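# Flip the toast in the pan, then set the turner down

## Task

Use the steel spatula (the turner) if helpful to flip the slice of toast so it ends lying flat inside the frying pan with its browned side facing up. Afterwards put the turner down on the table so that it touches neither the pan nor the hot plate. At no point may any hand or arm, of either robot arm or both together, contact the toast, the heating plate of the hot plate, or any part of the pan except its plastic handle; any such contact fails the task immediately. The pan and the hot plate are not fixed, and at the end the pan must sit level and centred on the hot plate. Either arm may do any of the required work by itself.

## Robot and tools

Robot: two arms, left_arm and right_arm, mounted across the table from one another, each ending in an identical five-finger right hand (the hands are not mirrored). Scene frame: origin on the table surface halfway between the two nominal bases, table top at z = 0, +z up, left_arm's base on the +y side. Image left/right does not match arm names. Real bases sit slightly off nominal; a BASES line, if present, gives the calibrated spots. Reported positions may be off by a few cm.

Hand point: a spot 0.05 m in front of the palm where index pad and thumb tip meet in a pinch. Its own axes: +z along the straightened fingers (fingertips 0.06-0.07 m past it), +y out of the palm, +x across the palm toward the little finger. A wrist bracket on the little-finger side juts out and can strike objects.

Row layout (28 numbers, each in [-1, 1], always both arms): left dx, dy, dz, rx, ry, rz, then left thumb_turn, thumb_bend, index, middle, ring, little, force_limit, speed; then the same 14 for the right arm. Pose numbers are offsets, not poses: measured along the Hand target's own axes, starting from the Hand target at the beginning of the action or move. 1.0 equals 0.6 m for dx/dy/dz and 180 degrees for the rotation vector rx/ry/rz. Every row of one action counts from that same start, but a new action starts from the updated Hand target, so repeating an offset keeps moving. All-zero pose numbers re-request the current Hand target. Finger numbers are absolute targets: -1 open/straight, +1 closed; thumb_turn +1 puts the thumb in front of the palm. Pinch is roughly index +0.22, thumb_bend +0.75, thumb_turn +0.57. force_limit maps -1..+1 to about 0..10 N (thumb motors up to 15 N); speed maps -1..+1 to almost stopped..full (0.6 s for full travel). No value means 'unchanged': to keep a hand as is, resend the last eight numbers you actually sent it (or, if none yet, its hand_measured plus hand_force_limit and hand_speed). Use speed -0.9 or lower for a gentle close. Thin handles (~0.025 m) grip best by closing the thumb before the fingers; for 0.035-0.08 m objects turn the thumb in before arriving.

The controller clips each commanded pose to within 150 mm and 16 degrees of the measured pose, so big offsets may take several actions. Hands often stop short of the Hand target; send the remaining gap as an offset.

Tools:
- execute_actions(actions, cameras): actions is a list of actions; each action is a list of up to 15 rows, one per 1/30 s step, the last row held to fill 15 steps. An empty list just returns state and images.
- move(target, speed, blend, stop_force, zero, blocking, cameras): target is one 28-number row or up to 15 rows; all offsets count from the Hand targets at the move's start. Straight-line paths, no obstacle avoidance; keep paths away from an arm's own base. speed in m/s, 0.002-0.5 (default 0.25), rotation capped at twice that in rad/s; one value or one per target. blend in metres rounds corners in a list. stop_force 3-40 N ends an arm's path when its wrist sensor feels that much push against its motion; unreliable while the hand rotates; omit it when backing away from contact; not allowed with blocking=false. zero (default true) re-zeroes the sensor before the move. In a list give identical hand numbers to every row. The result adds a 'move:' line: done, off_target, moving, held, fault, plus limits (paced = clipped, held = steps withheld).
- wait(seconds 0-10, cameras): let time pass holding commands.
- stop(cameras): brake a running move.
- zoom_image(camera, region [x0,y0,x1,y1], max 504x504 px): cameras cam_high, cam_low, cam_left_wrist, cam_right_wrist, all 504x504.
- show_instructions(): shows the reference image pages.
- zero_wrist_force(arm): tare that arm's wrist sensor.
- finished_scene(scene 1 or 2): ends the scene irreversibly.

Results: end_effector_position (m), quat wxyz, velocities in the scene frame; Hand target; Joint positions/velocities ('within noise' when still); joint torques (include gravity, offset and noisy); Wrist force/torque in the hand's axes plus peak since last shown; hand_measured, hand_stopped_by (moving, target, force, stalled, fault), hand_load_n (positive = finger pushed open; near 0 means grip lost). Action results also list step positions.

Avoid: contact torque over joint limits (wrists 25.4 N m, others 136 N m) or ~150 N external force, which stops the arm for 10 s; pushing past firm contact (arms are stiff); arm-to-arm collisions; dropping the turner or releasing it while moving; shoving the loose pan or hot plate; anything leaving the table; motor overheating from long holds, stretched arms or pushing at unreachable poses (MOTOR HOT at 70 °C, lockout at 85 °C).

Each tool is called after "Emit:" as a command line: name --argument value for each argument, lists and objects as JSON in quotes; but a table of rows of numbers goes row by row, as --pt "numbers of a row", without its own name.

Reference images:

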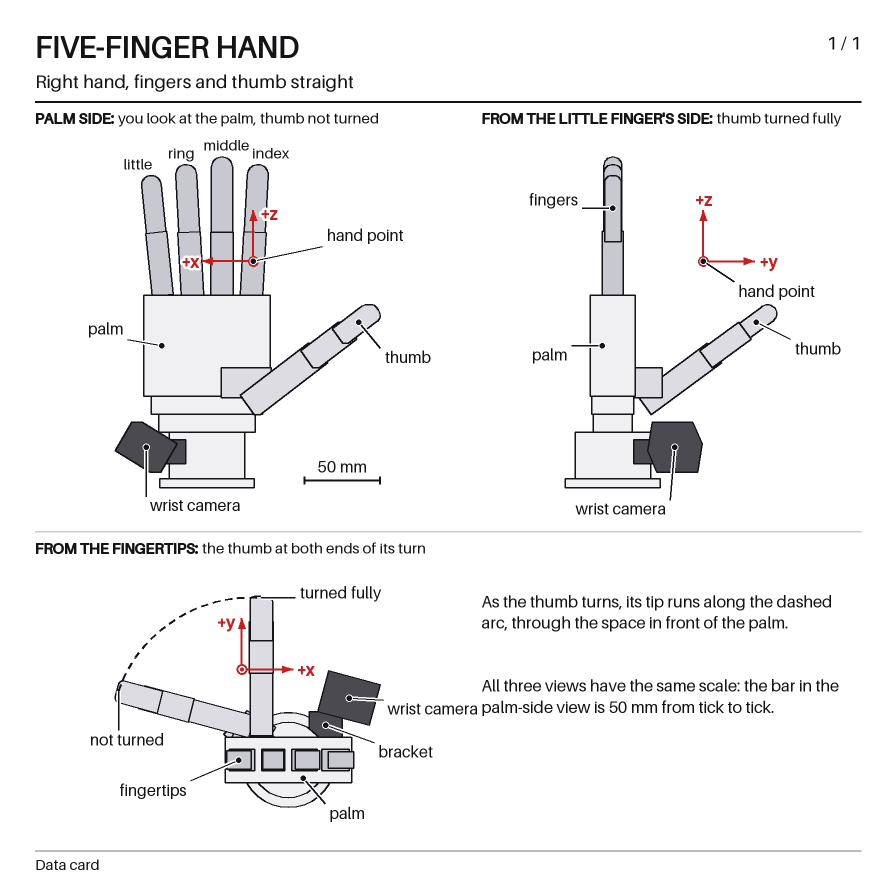

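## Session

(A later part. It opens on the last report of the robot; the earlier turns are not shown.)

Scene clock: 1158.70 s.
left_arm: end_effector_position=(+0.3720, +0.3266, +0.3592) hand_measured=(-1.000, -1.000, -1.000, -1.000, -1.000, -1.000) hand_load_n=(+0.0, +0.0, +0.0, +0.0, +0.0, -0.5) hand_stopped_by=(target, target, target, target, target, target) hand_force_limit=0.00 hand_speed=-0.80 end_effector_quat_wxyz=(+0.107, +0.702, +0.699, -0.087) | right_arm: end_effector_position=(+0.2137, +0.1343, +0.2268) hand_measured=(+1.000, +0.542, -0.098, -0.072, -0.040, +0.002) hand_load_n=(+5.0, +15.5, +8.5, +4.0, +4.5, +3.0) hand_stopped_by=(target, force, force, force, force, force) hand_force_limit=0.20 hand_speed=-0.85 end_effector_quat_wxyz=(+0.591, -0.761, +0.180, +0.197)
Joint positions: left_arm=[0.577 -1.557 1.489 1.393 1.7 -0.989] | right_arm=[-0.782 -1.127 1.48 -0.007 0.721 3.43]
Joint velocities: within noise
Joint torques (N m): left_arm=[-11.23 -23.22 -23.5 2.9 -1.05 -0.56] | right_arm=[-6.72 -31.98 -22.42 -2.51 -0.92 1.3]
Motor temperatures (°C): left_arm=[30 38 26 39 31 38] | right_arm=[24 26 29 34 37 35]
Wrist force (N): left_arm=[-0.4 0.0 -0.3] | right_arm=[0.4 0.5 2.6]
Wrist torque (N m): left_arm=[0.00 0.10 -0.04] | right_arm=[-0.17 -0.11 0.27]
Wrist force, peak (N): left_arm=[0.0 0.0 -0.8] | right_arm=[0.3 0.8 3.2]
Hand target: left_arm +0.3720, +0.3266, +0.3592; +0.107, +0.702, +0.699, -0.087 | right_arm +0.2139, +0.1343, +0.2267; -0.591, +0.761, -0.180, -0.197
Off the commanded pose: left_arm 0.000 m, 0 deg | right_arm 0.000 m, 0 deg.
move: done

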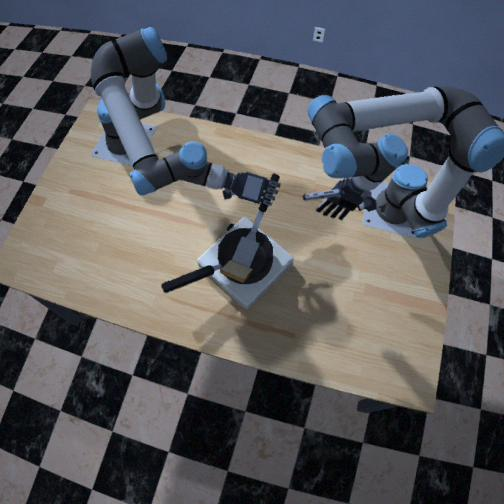

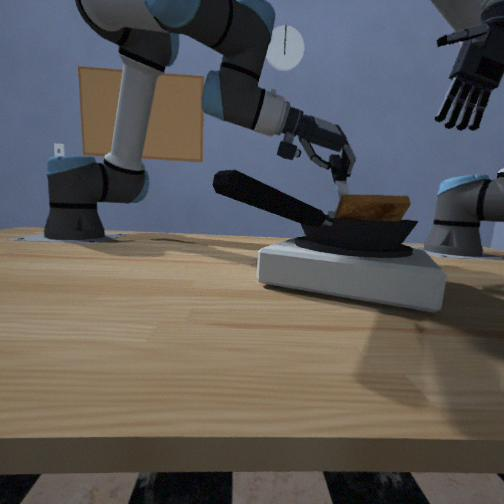

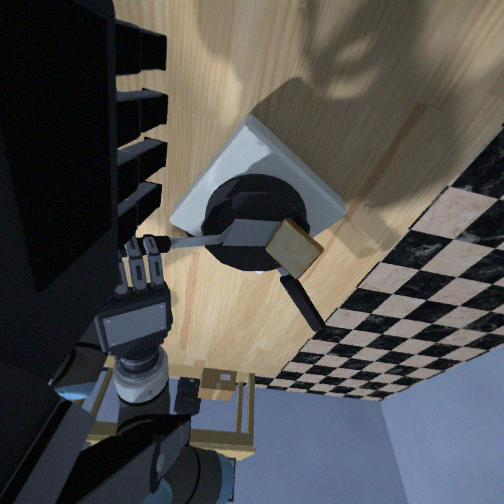

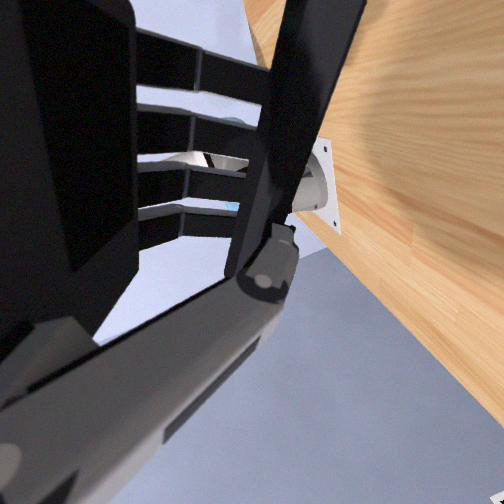

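Emit:
move --target '[0,0,0,0,0,0,-1,-1,-1,-1,-1,-1,0,-0.8,0.012,0.0948,0.0257,0,0.0178,-0.0643,1,0.82,0.36,0.36,0.36,0.36,0.2,-0.85]' --speed 0.06

Emit:
zoom_image --camera "cam_left_wrist" --region '[180, 150, 330, 300]'

Emit:
zoom_image --camera "cam_high" --region '[190, 180, 310, 300]'

Emit:
zoom_image --camera "cam_low" --region '[290, 130, 430, 270]'

Scene clock: 1219.37 s.
left_arm: end_effector_position=(+0.3720, +0.3266, +0.3592) hand_measured=(-1.000, -1.000, -1.000, -1.000, -1.000, -1.000) hand_load_n=(+0.0, +0.0, +0.0, +0.0, +0.0, +0.0) hand_stopped_by=(target, target, target, target, target, target) hand_force_limit=0.00 hand_speed=-0.80 end_effector_quat_wxyz=(+0.107, +0.702, +0.699, -0.087) | right_arm: end_effector_position=(+0.1899, +0.1355, +0.1724) hand_measured=(+1.000, +0.542, -0.098, -0.072, -0.040, +0.002) hand_load_n=(+5.0, +15.5, +8.0, +4.5, +5.0, +3.0) hand_stopped_by=(target, force, force, force, force, force) hand_force_limit=0.20 hand_speed=-0.85 end_effector_quat_wxyz=(+0.602, -0.781, +0.118, +0.115) end_effector_velocity=(+0.001, +0.000, +0.001) end_effector_angular_velocity=(+0.000, +0.006, +0.000)
Joint positions: left_arm=[0.577 -1.557 1.489 1.393 1.7 -0.989] | right_arm=[-0.714 -1.138 1.6 -0.123 0.839 3.249]
Joint velocities: left_arm=[within noise] | right_arm=[-0.002 -0.001 -0.002 0.004 -0.004 0.005]
Joint torques (N m): left_arm=[-9.66 -22.73 -25.48 2.92 -1.09 0.99] | right_arm=[-5.95 -50.38 -29.18 1.58 -2.18 2.46]
Motor temperatures (°C): left_arm=[30 38 26 39 31 38] | right_arm=[24 26 29 34 36 35]
Wrist force (N): left_arm=[0.1 0.2 -0.3] | right_arm=[0.3 0.6 2.7]
Wrist torque (N m): left_arm=[0.04 0.04 0.00] | right_arm=[-0.22 -0.12 0.31]
Wrist force, peak (N): left_arm=[-0.2 0.0 -0.7] | right_arm=[0.5 0.6 3.2]
Hand target: left_arm +0.3720, +0.3266, +0.3592; +0.107, +0.702, +0.699, -0.087 | right_arm +0.1899, +0.1355, +0.1724; -0.602, +0.781, -0.118, -0.115
Off the commanded pose: left_arm 0.000 m, 0 deg | right_arm 0.000 m, 0 deg.
move: done

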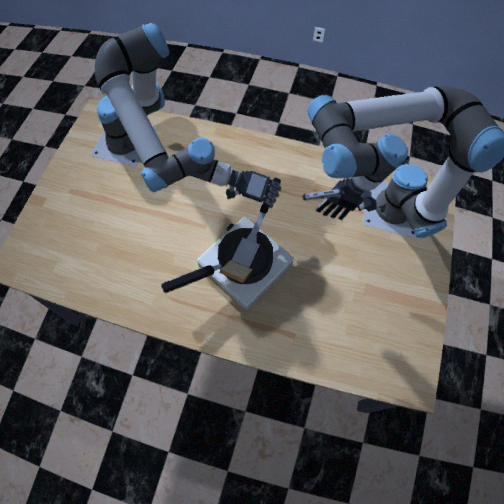

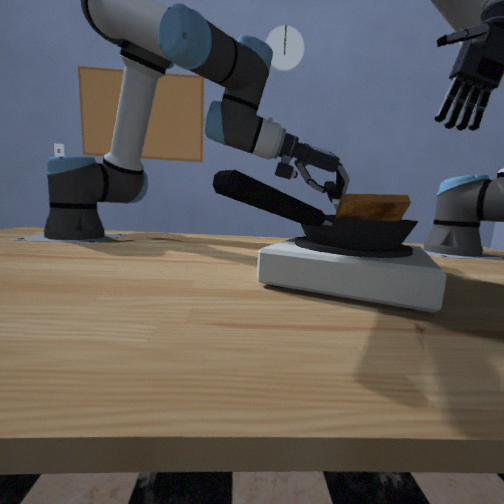

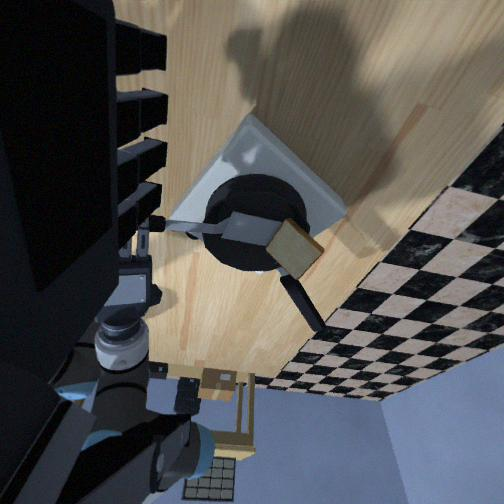

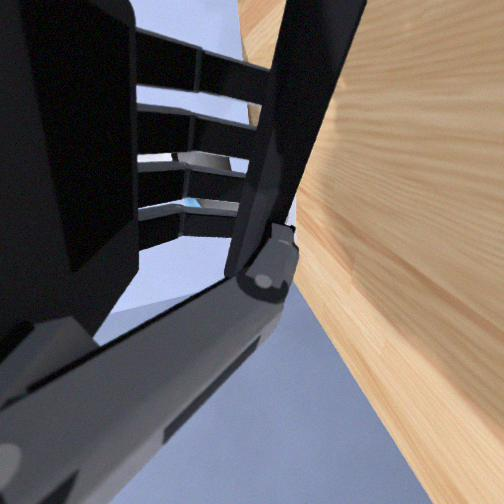

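Scaled by 3.360.

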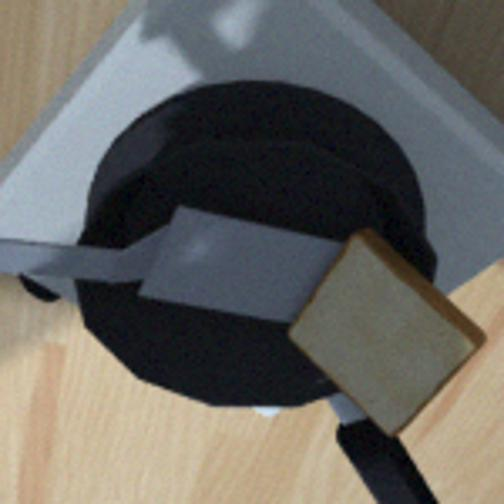

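Scaled by 4.200.

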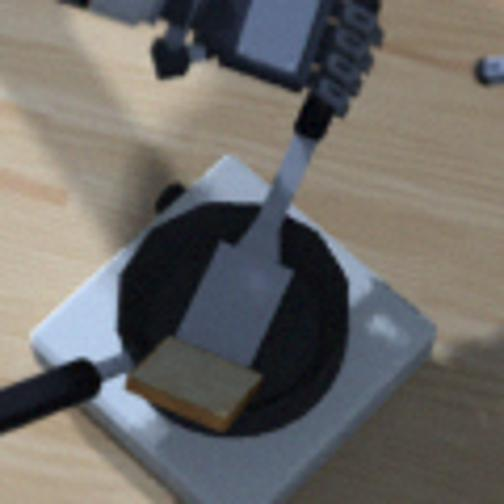

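Scaled by 3.600.

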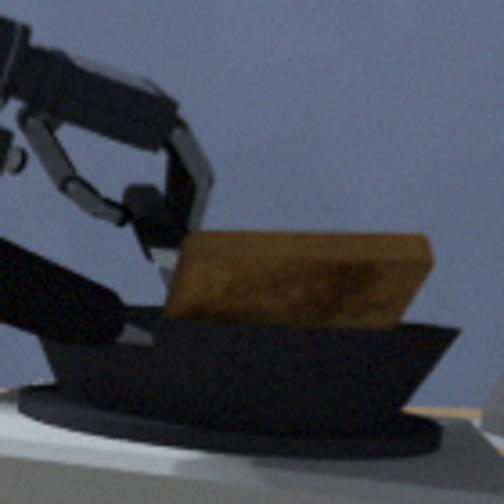

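Emit:
move --target '[0,0,0,0,0,0,-1,-1,-1,-1,-1,-1,0,-0.8,0.0107,0.0305,0.0083,0,0,0,1,0.82,0.36,0.36,0.36,0.36,0.2,-0.85]' --speed 0.01 --stop_force 3

Emit:
zoom_image --camera "cam_left_wrist" --region '[180, 150, 330, 300]'

Emit:
zoom_image --camera "cam_high" --region '[190, 180, 310, 300]'

Emit:
zoom_image --camera "cam_low" --region '[290, 130, 430, 270]'

Scene clock: 1232.87 s.
left_arm: end_effector_position=(+0.3720, +0.3266, +0.3592) hand_measured=(-1.000, -1.000, -1.000, -1.000, -1.000, -1.000) hand_load_n=(+0.0, +0.0, +0.0, +0.0, +0.0, +0.0) hand_stopped_by=(target, target, target, target, target, target) hand_force_limit=0.00 hand_speed=-0.80 end_effector_quat_wxyz=(+0.107, +0.702, +0.699, -0.087) | right_arm: end_effector_position=(+0.1899, +0.1355, +0.1582) hand_measured=(+1.000, +0.542, -0.098, -0.072, -0.040, +0.002) hand_load_n=(+5.0, +15.0, +8.0, +4.5, +5.0, +3.0) hand_stopped_by=(target, force, force, force, force, force) hand_force_limit=0.20 hand_speed=-0.85 end_effector_quat_wxyz=(+0.602, -0.781, +0.118, +0.115)
Joint positions: left_arm=[0.577 -1.557 1.489 1.393 1.7 -0.989] | right_arm=[-0.714 -1.122 1.617 -0.156 0.839 3.249]
Joint velocities: within noise
Joint torques (N m): left_arm=[-10.76 -20.38 -25.51 2.85 -0.78 1.21] | right_arm=[1.8 -50.64 -27.55 1.86 0.85 2.49]
Motor temperatures (°C): left_arm=[30 38 26 39 31 38] | right_arm=[24 26 29 34 36 35]
Wrist force (N): left_arm=[-0.3 -0.2 0.1] | right_arm=[0.2 -0.8 2.1]
Wrist torque (N m): left_arm=[-0.05 0.09 -0.05] | right_arm=[-0.26 -0.02 0.04]
Wrist force, peak (N): left_arm=[-0.3 0.4 -0.4] | right_arm=[0.3 0.7 3.2]
Hand target: left_arm +0.3720, +0.3266, +0.3592; +0.107, +0.702, +0.699, -0.087 | right_arm +0.1899, +0.1355, +0.1582; -0.602, +0.781, -0.118, -0.115 (not the last commanded pose)
Off the commanded pose: left_arm 0.000 m, 0 deg | right_arm 0.006 m, 0 deg.
move: contact (right_arm)

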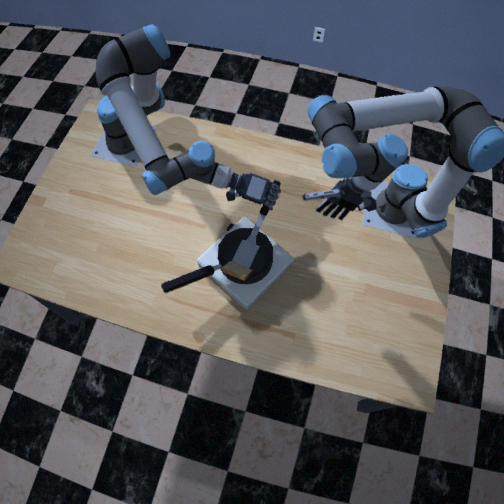

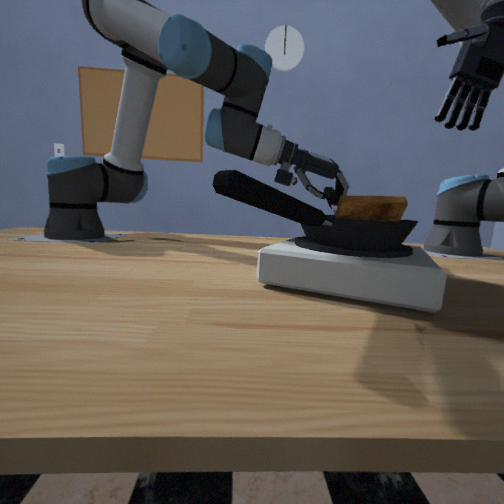

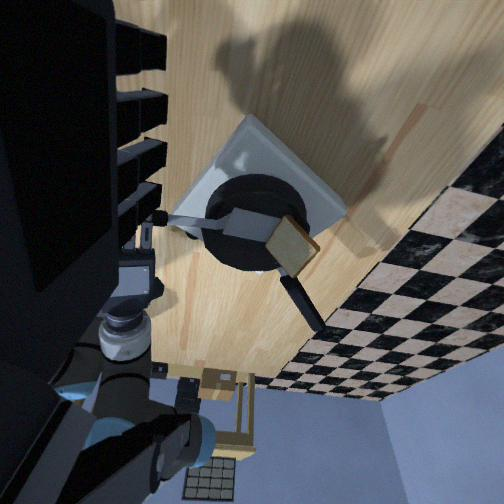

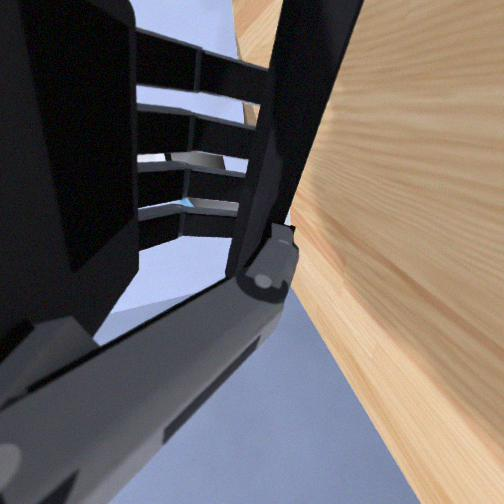

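Scaled by 3.360.

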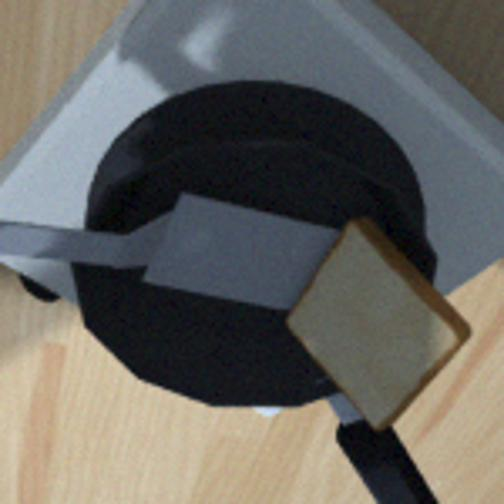

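Scaled by 4.200.

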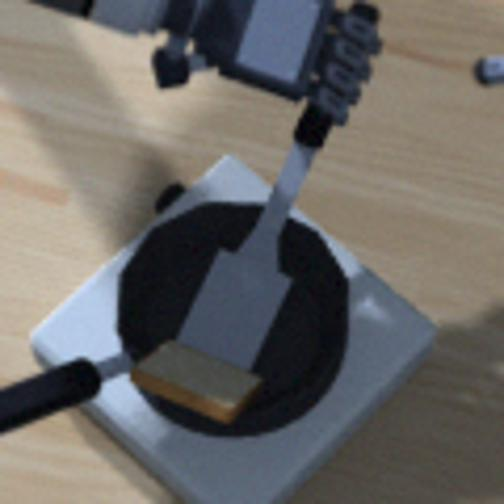

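Scaled by 3.600.

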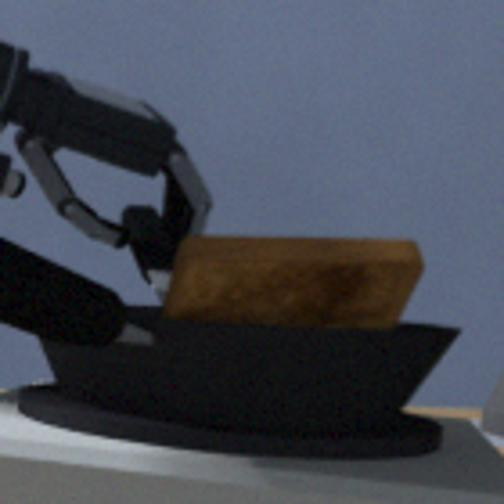

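Emit:
move --target '[0,0,0,0,0,0,-1,-1,-1,-1,-1,-1,0,-0.8,-0.0472,-0.0193,-0.005,0,-0.0059,0.0214,1,0.82,0.36,0.36,0.36,0.36,0.2,-0.85]' --speed 0.04

Emit:
zoom_image --camera "cam_left_wrist" --region '[180, 150, 330, 300]'

Emit:
zoom_image --camera "cam_high" --region '[190, 180, 310, 300]'

Emit:
zoom_image --camera "cam_low" --region '[290, 130, 430, 270]'

Scene clock: 1260.63 s.
left_arm: end_effector_position=(+0.3720, +0.3266, +0.3592) hand_measured=(-1.000, -1.000, -1.000, -1.000, -1.000, -1.000) hand_load_n=(+0.0, +0.0, +0.0, +0.0, +0.0, +0.0) hand_stopped_by=(target, target, target, target, target, target) hand_force_limit=0.00 hand_speed=-0.80 end_effector_quat_wxyz=(+0.107, +0.702, +0.699, -0.087) | right_arm: end_effector_position=(+0.1669, +0.1367, +0.1788) hand_measured=(+1.000, +0.542, -0.098, -0.072, -0.040, +0.002) hand_load_n=(+4.0, +15.0, +7.5, +4.5, +5.5, +5.0) hand_stopped_by=(target, force, force, force, force, force) hand_force_limit=0.20 hand_speed=-0.85 end_effector_quat_wxyz=(+0.599, -0.775, +0.139, +0.143) end_effector_velocity=(+0.001, +0.000, -0.001) end_effector_angular_velocity=(+0.000, -0.005, +0.000)
Joint positions: left_arm=[0.577 -1.557 1.489 1.393 1.7 -0.989] | right_arm=[-0.689 -1.155 1.62 -0.138 0.845 3.33]
Joint velocities: left_arm=[within noise] | right_arm=[-0.001 0 0.001 0 0 -0.005]
Joint torques (N m): left_arm=[-9.22 -20.28 -25.81 2.87 -0.58 1.45] | right_arm=[-8.61 -20.75 -10.53 -1.68 0.37 -2.73]
Motor temperatures (°C): left_arm=[30 38 26 38 31 38] | right_arm=[24 26 29 34 36 35]
Wrist force (N): left_arm=[-0.4 0.1 -0.4] | right_arm=[0.5 -0.8 2.5]
Wrist torque (N m): left_arm=[0.03 0.11 -0.03] | right_arm=[-0.23 -0.16 0.07]
Wrist force, peak (N): left_arm=[-0.6 -0.1 -0.4] | right_arm=[2.9 -0.7 2.7]
Hand target: left_arm +0.3720, +0.3266, +0.3592; +0.107, +0.702, +0.699, -0.087 | right_arm +0.1670, +0.1367, +0.1787; -0.599, +0.775, -0.139, -0.143
Off the commanded pose: left_arm 0.000 m, 0 deg | right_arm 0.000 m, 0 deg.
move: done

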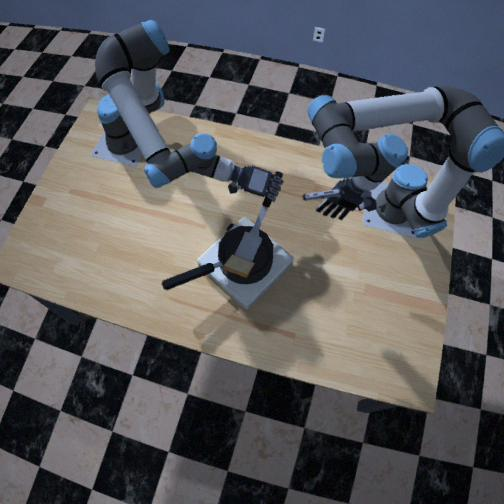

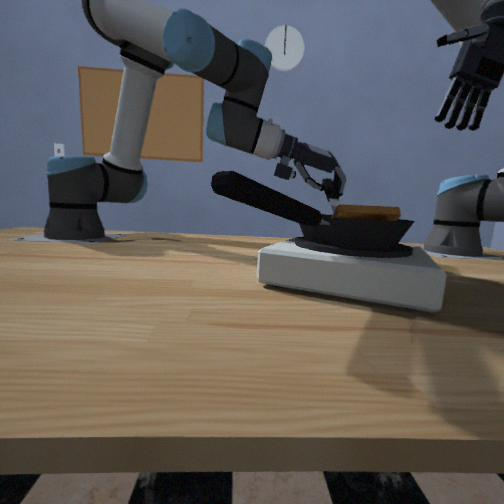

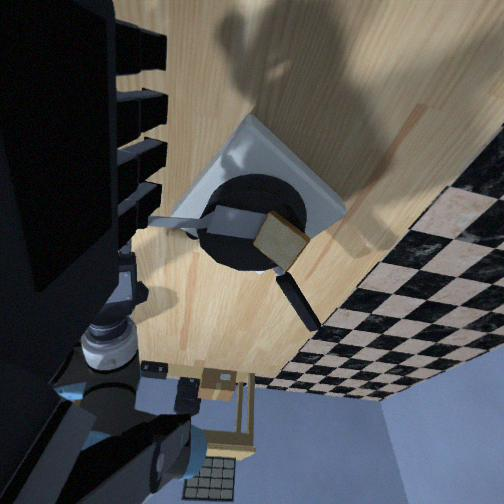

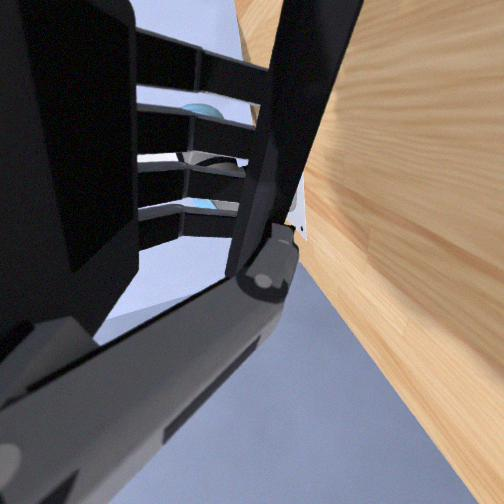

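Scaled by 3.360.

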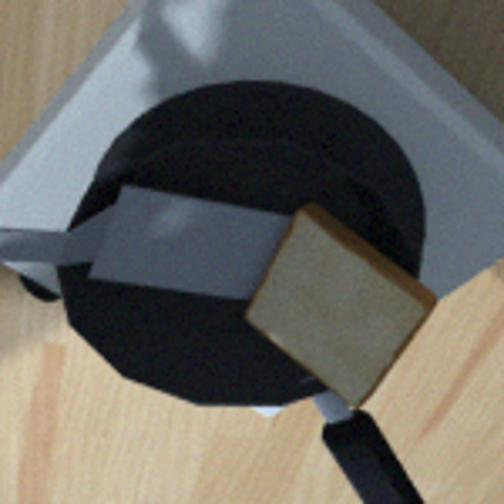

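Scaled by 4.200.

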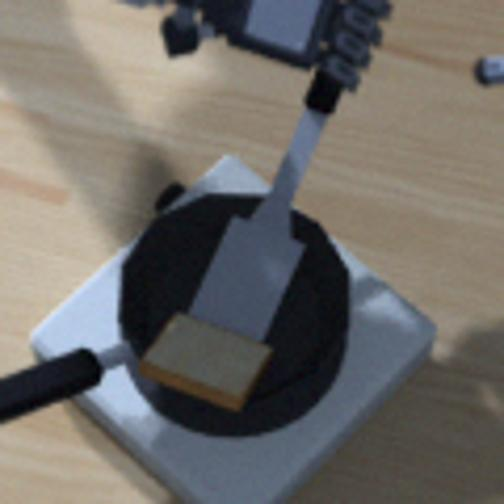

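Scaled by 3.600.

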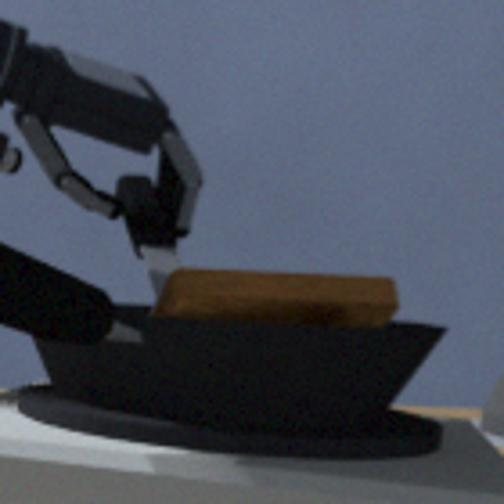

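Emit:
move --target '[0,0,0,0,0,0,-1,-1,-1,-1,-1,-1,0,-0.8,0.0449,0.0068,0.0015,0,0.0059,-0.0214,1,0.82,0.36,0.36,0.36,0.36,0.2,-0.85]' --speed 0.04 --cameras '[]'

Emit:
move --target '[0,0,0,0,0,0,-1,-1,-1,-1,-1,-1,0,-0.8,0.0054,0.0152,0.0041,0,0,0,1,0.82,0.36,0.36,0.36,0.36,0.2,-0.85]' --speed 0.01 --stop_force 3

Emit:
zoom_image --camera "cam_left_wrist" --region '[180, 150, 330, 300]'

Emit:
zoom_image --camera "cam_low" --region '[290, 130, 430, 270]'

Scene clock: 1317.43 s.
left_arm: end_effector_position=(+0.3720, +0.3266, +0.3592) hand_measured=(-1.000, -1.000, -1.000, -1.000, -1.000, -1.000) hand_load_n=(+0.0, +0.0, +0.0, +0.0, +0.0, +0.0) hand_stopped_by=(target, target, target, target, target, target) hand_force_limit=0.00 hand_speed=-0.80 end_effector_quat_wxyz=(+0.107, +0.702, +0.699, -0.087) | right_arm: end_effector_position=(+0.1903, +0.1354, +0.1642) hand_measured=(+1.000, +0.542, -0.098, -0.072, -0.040, +0.002) hand_load_n=(+5.0, +15.5, +8.5, +4.5, +4.5, +3.0) hand_stopped_by=(target, force, force, force, force, force) hand_force_limit=0.20 hand_speed=-0.85 end_effector_quat_wxyz=(+0.602, -0.781, +0.118, +0.115) end_effector_velocity=(-0.001, +0.000, +0.001) end_effector_angular_velocity=(+0.001, +0.005, +0.000)
Joint positions: left_arm=[0.577 -1.557 1.489 1.393 1.7 -0.989] | right_arm=[-0.715 -1.129 1.609 -0.141 0.839 3.249]
Joint velocities: left_arm=[within noise] | right_arm=[0.001 -0.002 0 0 0 0.006]
Joint torques (N m): left_arm=[-9.04 -19.87 -25.86 2.63 -0.79 1.7] | right_arm=[7.07 -50.38 -20.05 -1.41 -1.48 2.7]
Motor temperatures (°C): left_arm=[30 38 26 38 31 38] | right_arm=[24 26 29 34 36 35]
Wrist force (N): left_arm=[0.0 0.2 -0.3] | right_arm=[0.2 0.7 2.9]
Wrist torque (N m): left_arm=[0.04 0.04 0.00] | right_arm=[-0.21 -0.11 0.31]
Wrist force, peak (N): left_arm=[-0.5 0.4 -0.3] | right_arm=[0.6 -0.4 3.2]
Hand target: left_arm +0.3720, +0.3266, +0.3592; +0.107, +0.702, +0.699, -0.087 | right_arm +0.1902, +0.1354, +0.1644; -0.602, +0.781, -0.118, -0.115
Off the commanded pose: left_arm 0.000 m, 0 deg | right_arm 0.000 m, 0 deg.
move: done
No camera images: "cameras" was empty.

Scene clock: 1319.07 s.
left_arm: end_effector_position=(+0.3720, +0.3266, +0.3592) hand_measured=(-1.000, -1.000, -1.000, -1.000, -1.000, -1.000) hand_load_n=(+0.0, +0.0, +0.0, +0.0, +0.5, +0.0) hand_stopped_by=(target, target, target, target, target, target) hand_force_limit=0.00 hand_speed=-0.80 end_effector_quat_wxyz=(+0.107, +0.702, +0.699, -0.087) | right_arm: end_effector_position=(+0.1902, +0.1354, +0.1543) hand_measured=(+1.000, +0.542, -0.098, -0.072, -0.040, +0.002) hand_load_n=(+5.0, +14.0, +8.0, +5.0, +5.0, +3.5) hand_stopped_by=(target, force, force, force, force, force) hand_force_limit=0.20 hand_speed=-0.85 end_effector_quat_wxyz=(+0.602, -0.781, +0.118, +0.115)
Joint positions: left_arm=[0.577 -1.557 1.489 1.393 1.7 -0.989] | right_arm=[-0.715 -1.118 1.621 -0.164 0.839 3.249]
Joint velocities: within noise
Joint torques (N m): left_arm=[-9.35 -18.94 -25.17 3.1 -0.74 1.77] | right_arm=[-0.28 -46.53 -26.55 2.59 1.38 2.03]
Motor temperatures (°C): left_arm=[30 38 26 38 31 38] | right_arm=[24 26 29 34 36 35]
Wrist force (N): left_arm=[-0.1 -0.1 0.0] | right_arm=[-1.5 -2.1 2.5]
Wrist torque (N m): left_arm=[-0.03 0.04 -0.02] | right_arm=[-0.39 0.09 -0.32]
Wrist force, peak (N): left_arm=[-0.4 0.3 -0.2] | right_arm=[-1.5 -2.1 2.5]
Hand target: left_arm +0.3720, +0.3266, +0.3592; +0.107, +0.702, +0.699, -0.087 | right_arm +0.1902, +0.1354, +0.1544; -0.602, +0.781, -0.118, -0.115
Off the commanded pose: left_arm 0.000 m, 0 deg | right_arm 0.000 m, 0 deg.
move: done

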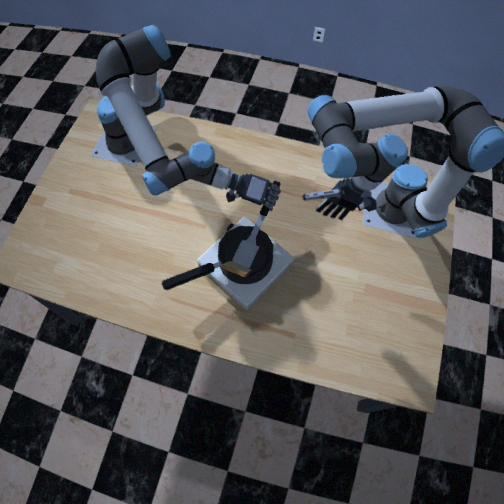

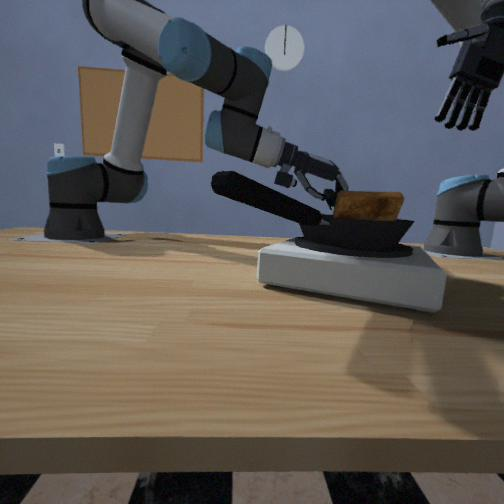

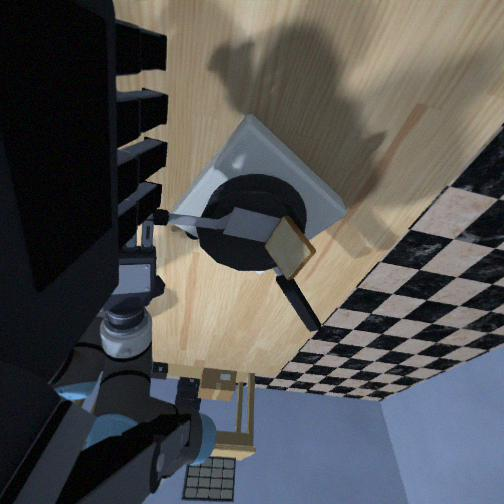

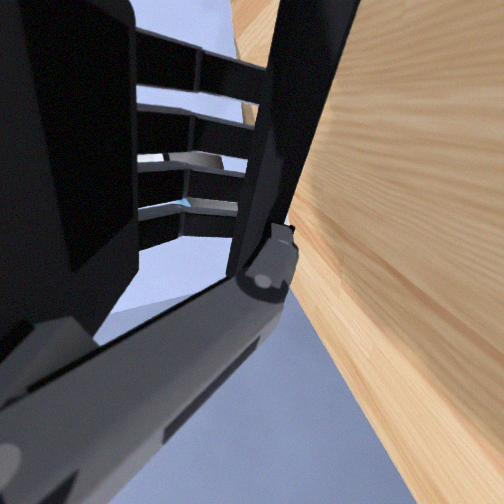

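Scaled by 3.360.

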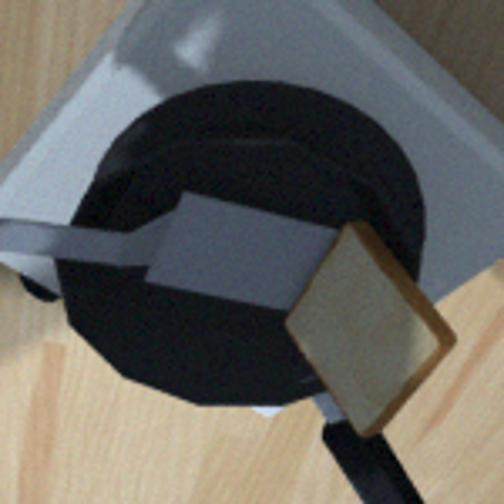

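Scaled by 3.600.

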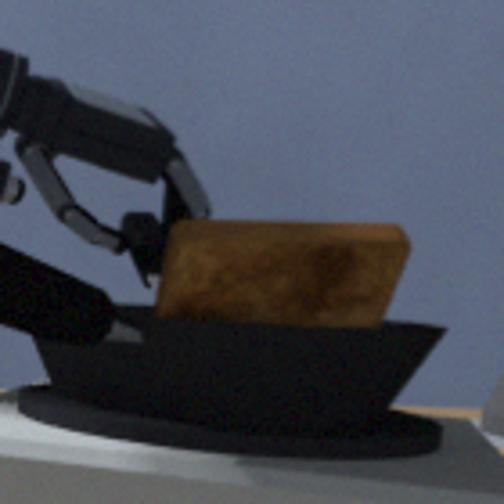

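Emit:
move --pt "0 0 0 0 0 0 -1 -1 -1 -1 -1 -1 0 -0.8 0.0316 -0.0103 -0.0029 0 0 0 1 0.82 0.36 0.36 0.36 0.36 0.2 -0.85" --speed 0.15

Emit:
zoom_image --camera "cam_low" --region '[290, 130, 430, 270]'

Emit:
zoom_image --camera "cam_left_wrist" --region '[180, 150, 330, 300]'

Scene clock: 1364.37 s.
left_arm: end_effector_position=(+0.3720, +0.3266, +0.3592) hand_measured=(-1.000, -1.000, -1.000, -1.000, -1.000, -1.000) hand_load_n=(+0.0, +0.0, +0.0, +0.0, +0.0, +0.0) hand_stopped_by=(target, target, target, target, target, target) hand_force_limit=0.00 hand_speed=-0.80 end_effector_quat_wxyz=(+0.107, +0.702, +0.699, -0.087) | right_arm: end_effector_position=(+0.2103, +0.1343, +0.1542) hand_measured=(+1.000, +0.542, -0.098, -0.072, -0.040, +0.002) hand_load_n=(+5.0, +13.5, +9.0, +5.0, +4.5, +2.5) hand_stopped_by=(target, force, force, force, force, force) hand_force_limit=0.20 hand_speed=-0.85 end_effector_quat_wxyz=(+0.602, -0.781, +0.118, +0.115) end_effector_velocity=(-0.002, +0.000, -0.001) end_effector_angular_velocity=(-0.003, +0.000, -0.002)
Joint positions: left_arm=[0.577 -1.557 1.489 1.393 1.7 -0.989] | right_arm=[-0.746 -1.097 1.591 -0.144 0.809 3.235]
Joint velocities: left_arm=[within noise] | right_arm=[0.003 -0.001 0.004 -0.001 0.005 0]
Joint torques (N m): left_arm=[-8.42 -19.42 -26.78 3 -0.43 1.66] | right_arm=[5.9 -50.06 -8.05 -2.15 1.91 1.08]
Motor temperatures (°C): left_arm=[30 38 25 38 31 38] | right_arm=[24 26 29 34 36 35]
Wrist force (N): left_arm=[-0.2 -0.1 -0.4] | right_arm=[0.1 -1.5 1.9]
Wrist torque (N m): left_arm=[0.00 0.08 -0.03] | right_arm=[-0.32 0.13 -0.21]
Wrist force, peak (N): left_arm=[-0.5 0.4 -0.1] | right_arm=[-4.1 -1.6 2.2]
Hand target: left_arm +0.3720, +0.3266, +0.3592; +0.107, +0.702, +0.699, -0.087 | right_arm +0.2102, +0.1344, +0.1544; -0.602, +0.781, -0.118, -0.115
Off the commanded pose: left_arm 0.000 m, 0 deg | right_arm 0.000 m, 0 deg.
move: done

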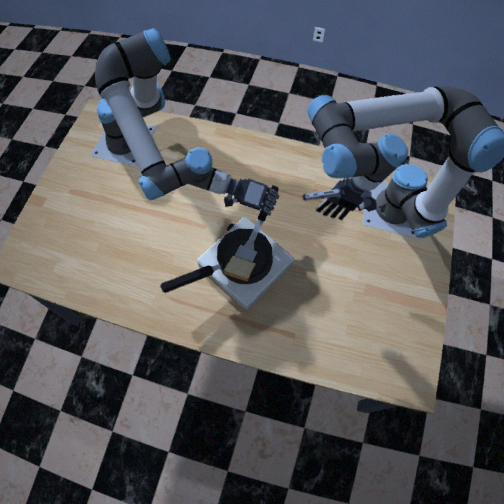

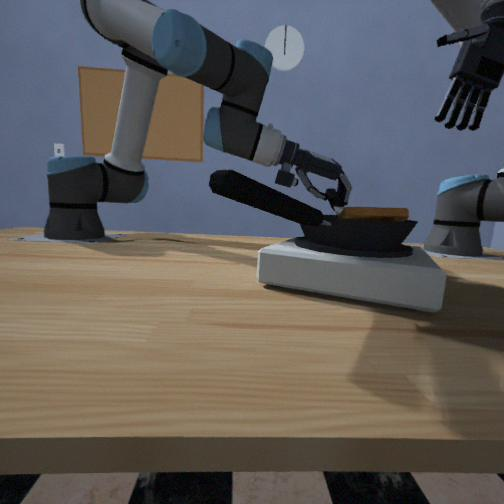

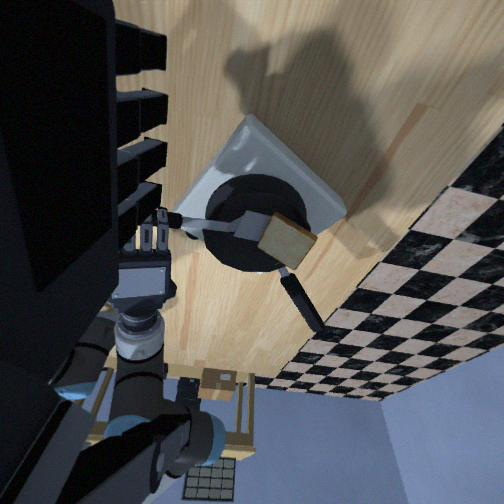

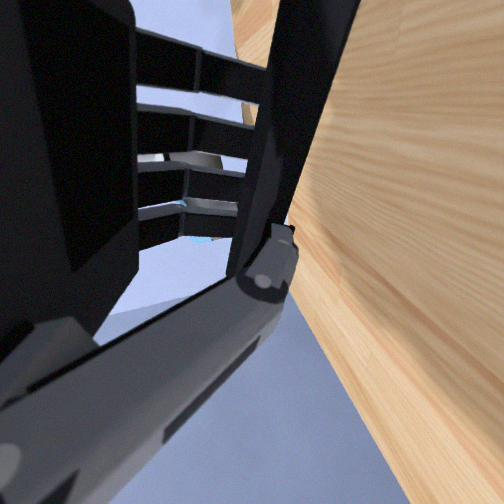

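Scaled by 3.600.

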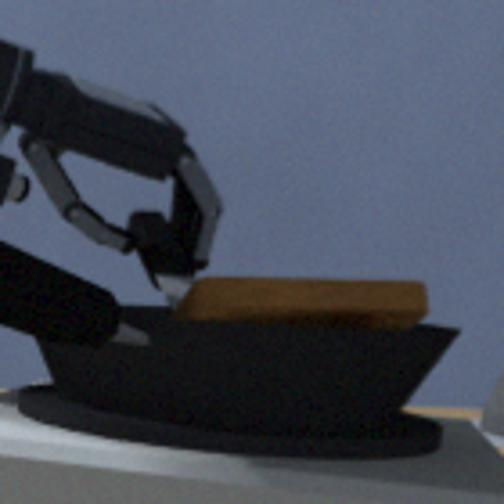

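Scaled by 3.360.

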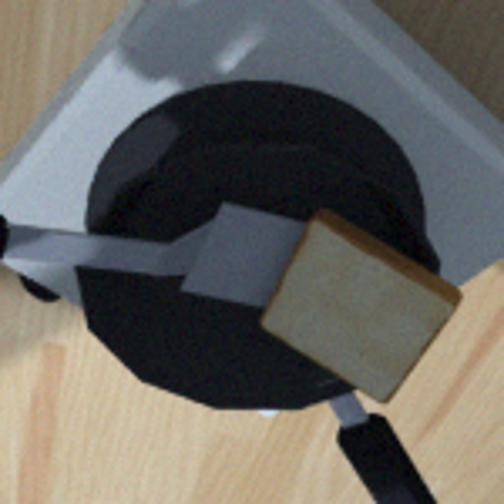

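Emit:
zoom_image --camera "cam_left_wrist" --region '[205, 195, 325, 275]'

Emit:
zoom_image --camera "cam_high" --region '[190, 180, 310, 300]'

Scaled by 4.200.

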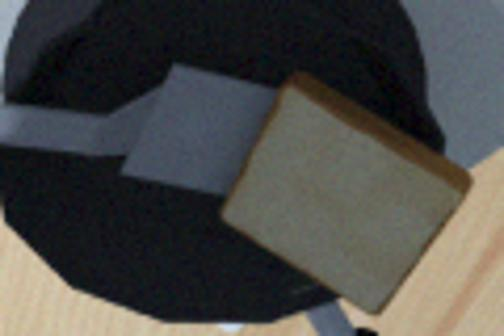

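Scaled by 4.200.

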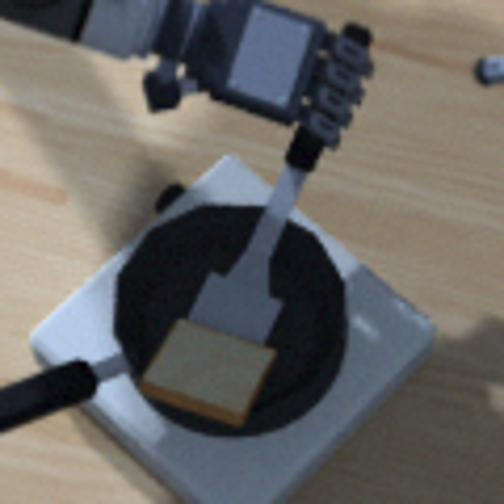

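Emit:
move --pt "0 0 0 0 0 0 -1 -1 -1 -1 -1 -1 0 -0.8 -0.01 0.0017 0 0 0.0059 -0.0214 1 0.82 0.36 0.36 0.36 0.36 0.2 -0.85" --speed 0.06 --cameras '[]'

Emit:
wait --seconds 0 --cameras '["cam_low", "cam_left_wrist"]'

Emit:
zoom_image --camera "cam_low" --region '[290, 130, 430, 270]'

Emit:
zoom_image --camera "cam_left_wrist" --region '[180, 150, 330, 300]'

Scene clock: 1430.93 s.
left_arm: end_effector_position=(+0.3720, +0.3266, +0.3592) hand_measured=(-1.000, -1.000, -1.000, -1.000, -1.000, -1.000) hand_load_n=(+0.0, +0.0, +0.0, +0.0, +0.0, +0.0) hand_stopped_by=(target, target, target, target, target, target) hand_force_limit=0.00 hand_speed=-0.80 end_effector_quat_wxyz=(+0.107, +0.702, +0.699, -0.087) | right_arm: end_effector_position=(+0.2041, +0.1343, +0.1554) hand_measured=(+1.000, +0.542, -0.098, -0.072, -0.040, +0.002) hand_load_n=(+5.0, +15.5, +8.0, +4.5, +5.0, +3.0) hand_stopped_by=(target, force, force, force, force, force) hand_force_limit=0.20 hand_speed=-0.85 end_effector_quat_wxyz=(+0.605, -0.785, +0.097, +0.088)
Joint positions: left_arm=[0.577 -1.557 1.489 1.393 1.7 -0.989] | right_arm=[-0.725 -1.118 1.606 -0.144 0.848 3.176]
Joint velocities: within noise
Joint torques (N m): left_arm=[-9.14 -18.9 -25.35 3.02 -0.59 1.38] | right_arm=[-5.91 -24.83 -27.44 1.97 -2.33 2.5]
Motor temperatures (°C): left_arm=[29 37 25 38 31 38] | right_arm=[24 26 29 34 36 34]
Wrist force (N): left_arm=[0.0 -0.2 -0.1] | right_arm=[0.2 0.0 2.3]
Wrist torque (N m): left_arm=[-0.03 0.04 -0.03] | right_arm=[-0.22 -0.11 0.31]
Wrist force, peak (N): left_arm=[-0.6 0.4 -0.2] | right_arm=[0.3 0.5 3.1]
Hand target: left_arm +0.3720, +0.3266, +0.3592; +0.107, +0.702, +0.699, -0.087 | right_arm +0.2042, +0.1344, +0.1554; -0.605, +0.785, -0.098, -0.088
Off the commanded pose: left_arm 0.000 m, 0 deg | right_arm 0.000 m, 0 deg.
move: done
No camera images: "cameras" was empty.

Scene clock: 1430.93 s.
left_arm: end_effector_position=(+0.3720, +0.3266, +0.3592) hand_measured=(-1.000, -1.000, -1.000, -1.000, -1.000, -1.000) hand_load_n=(+0.0, +0.0, +0.0, +0.0, +0.0, +0.0) hand_stopped_by=(target, target, target, target, target, target) hand_force_limit=0.00 hand_speed=-0.80 end_effector_quat_wxyz=(+0.107, +0.702, +0.699, -0.087) | right_arm: end_effector_position=(+0.2041, +0.1343, +0.1554) hand_measured=(+1.000, +0.542, -0.098, -0.072, -0.040, +0.002) hand_load_n=(+5.0, +15.5, +8.0, +4.5, +5.0, +3.0) hand_stopped_by=(target, force, force, force, force, force) hand_force_limit=0.20 hand_speed=-0.85 end_effector_quat_wxyz=(+0.605, -0.785, +0.097, +0.088)
Joint positions: left_arm=[0.577 -1.557 1.489 1.393 1.7 -0.989] | right_arm=[-0.725 -1.118 1.606 -0.144 0.848 3.176]
Joint velocities: within noise
Joint torques (N m): left_arm=[-9.14 -18.9 -25.35 3.02 -0.59 1.38] | right_arm=[-5.91 -24.83 -27.44 1.97 -2.33 2.5]
Motor temperatures (°C): left_arm=[29 37 25 38 31 38] | right_arm=[24 26 29 34 36 34]
Wrist force (N): left_arm=[0.0 -0.2 -0.1] | right_arm=[0.2 0.0 2.3]
Wrist torque (N m): left_arm=[-0.03 0.04 -0.03] | right_arm=[-0.22 -0.11 0.31]
Wrist force, peak (N): left_arm=[0.0 -0.2 -0.1] | right_arm=[0.2 0.0 2.3]
Hand target: left_arm +0.3720, +0.3266, +0.3592; +0.107, +0.702, +0.699, -0.087 | right_arm +0.2042, +0.1344, +0.1554; -0.605, +0.785, -0.098, -0.088
Off the commanded pose: left_arm 0.000 m, 0 deg | right_arm 0.000 m, 0 deg.
Images, in order (width x height): cam_low 504x504, cam_left_wrist 504x504.

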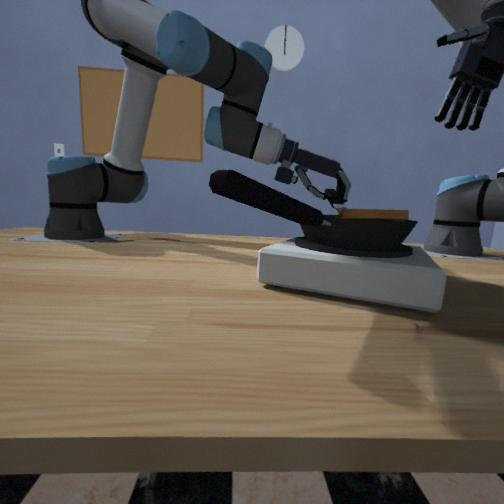

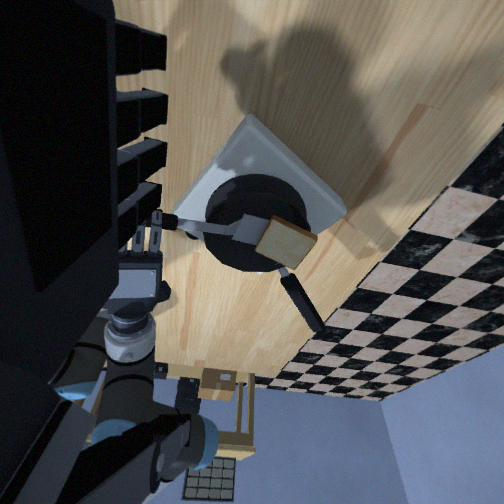

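Scaled by 3.600.

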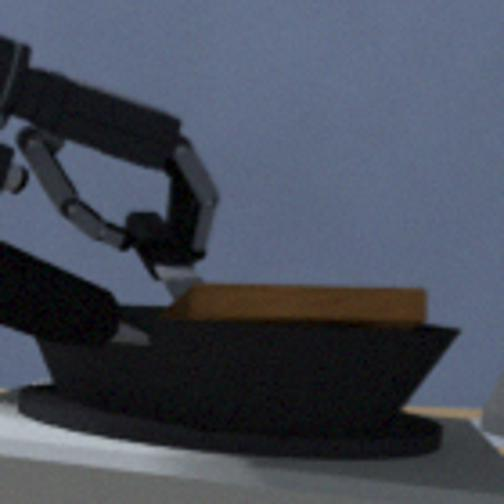

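Scaled by 3.360.

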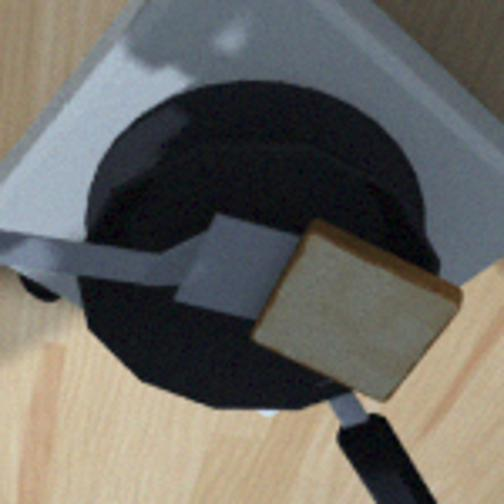

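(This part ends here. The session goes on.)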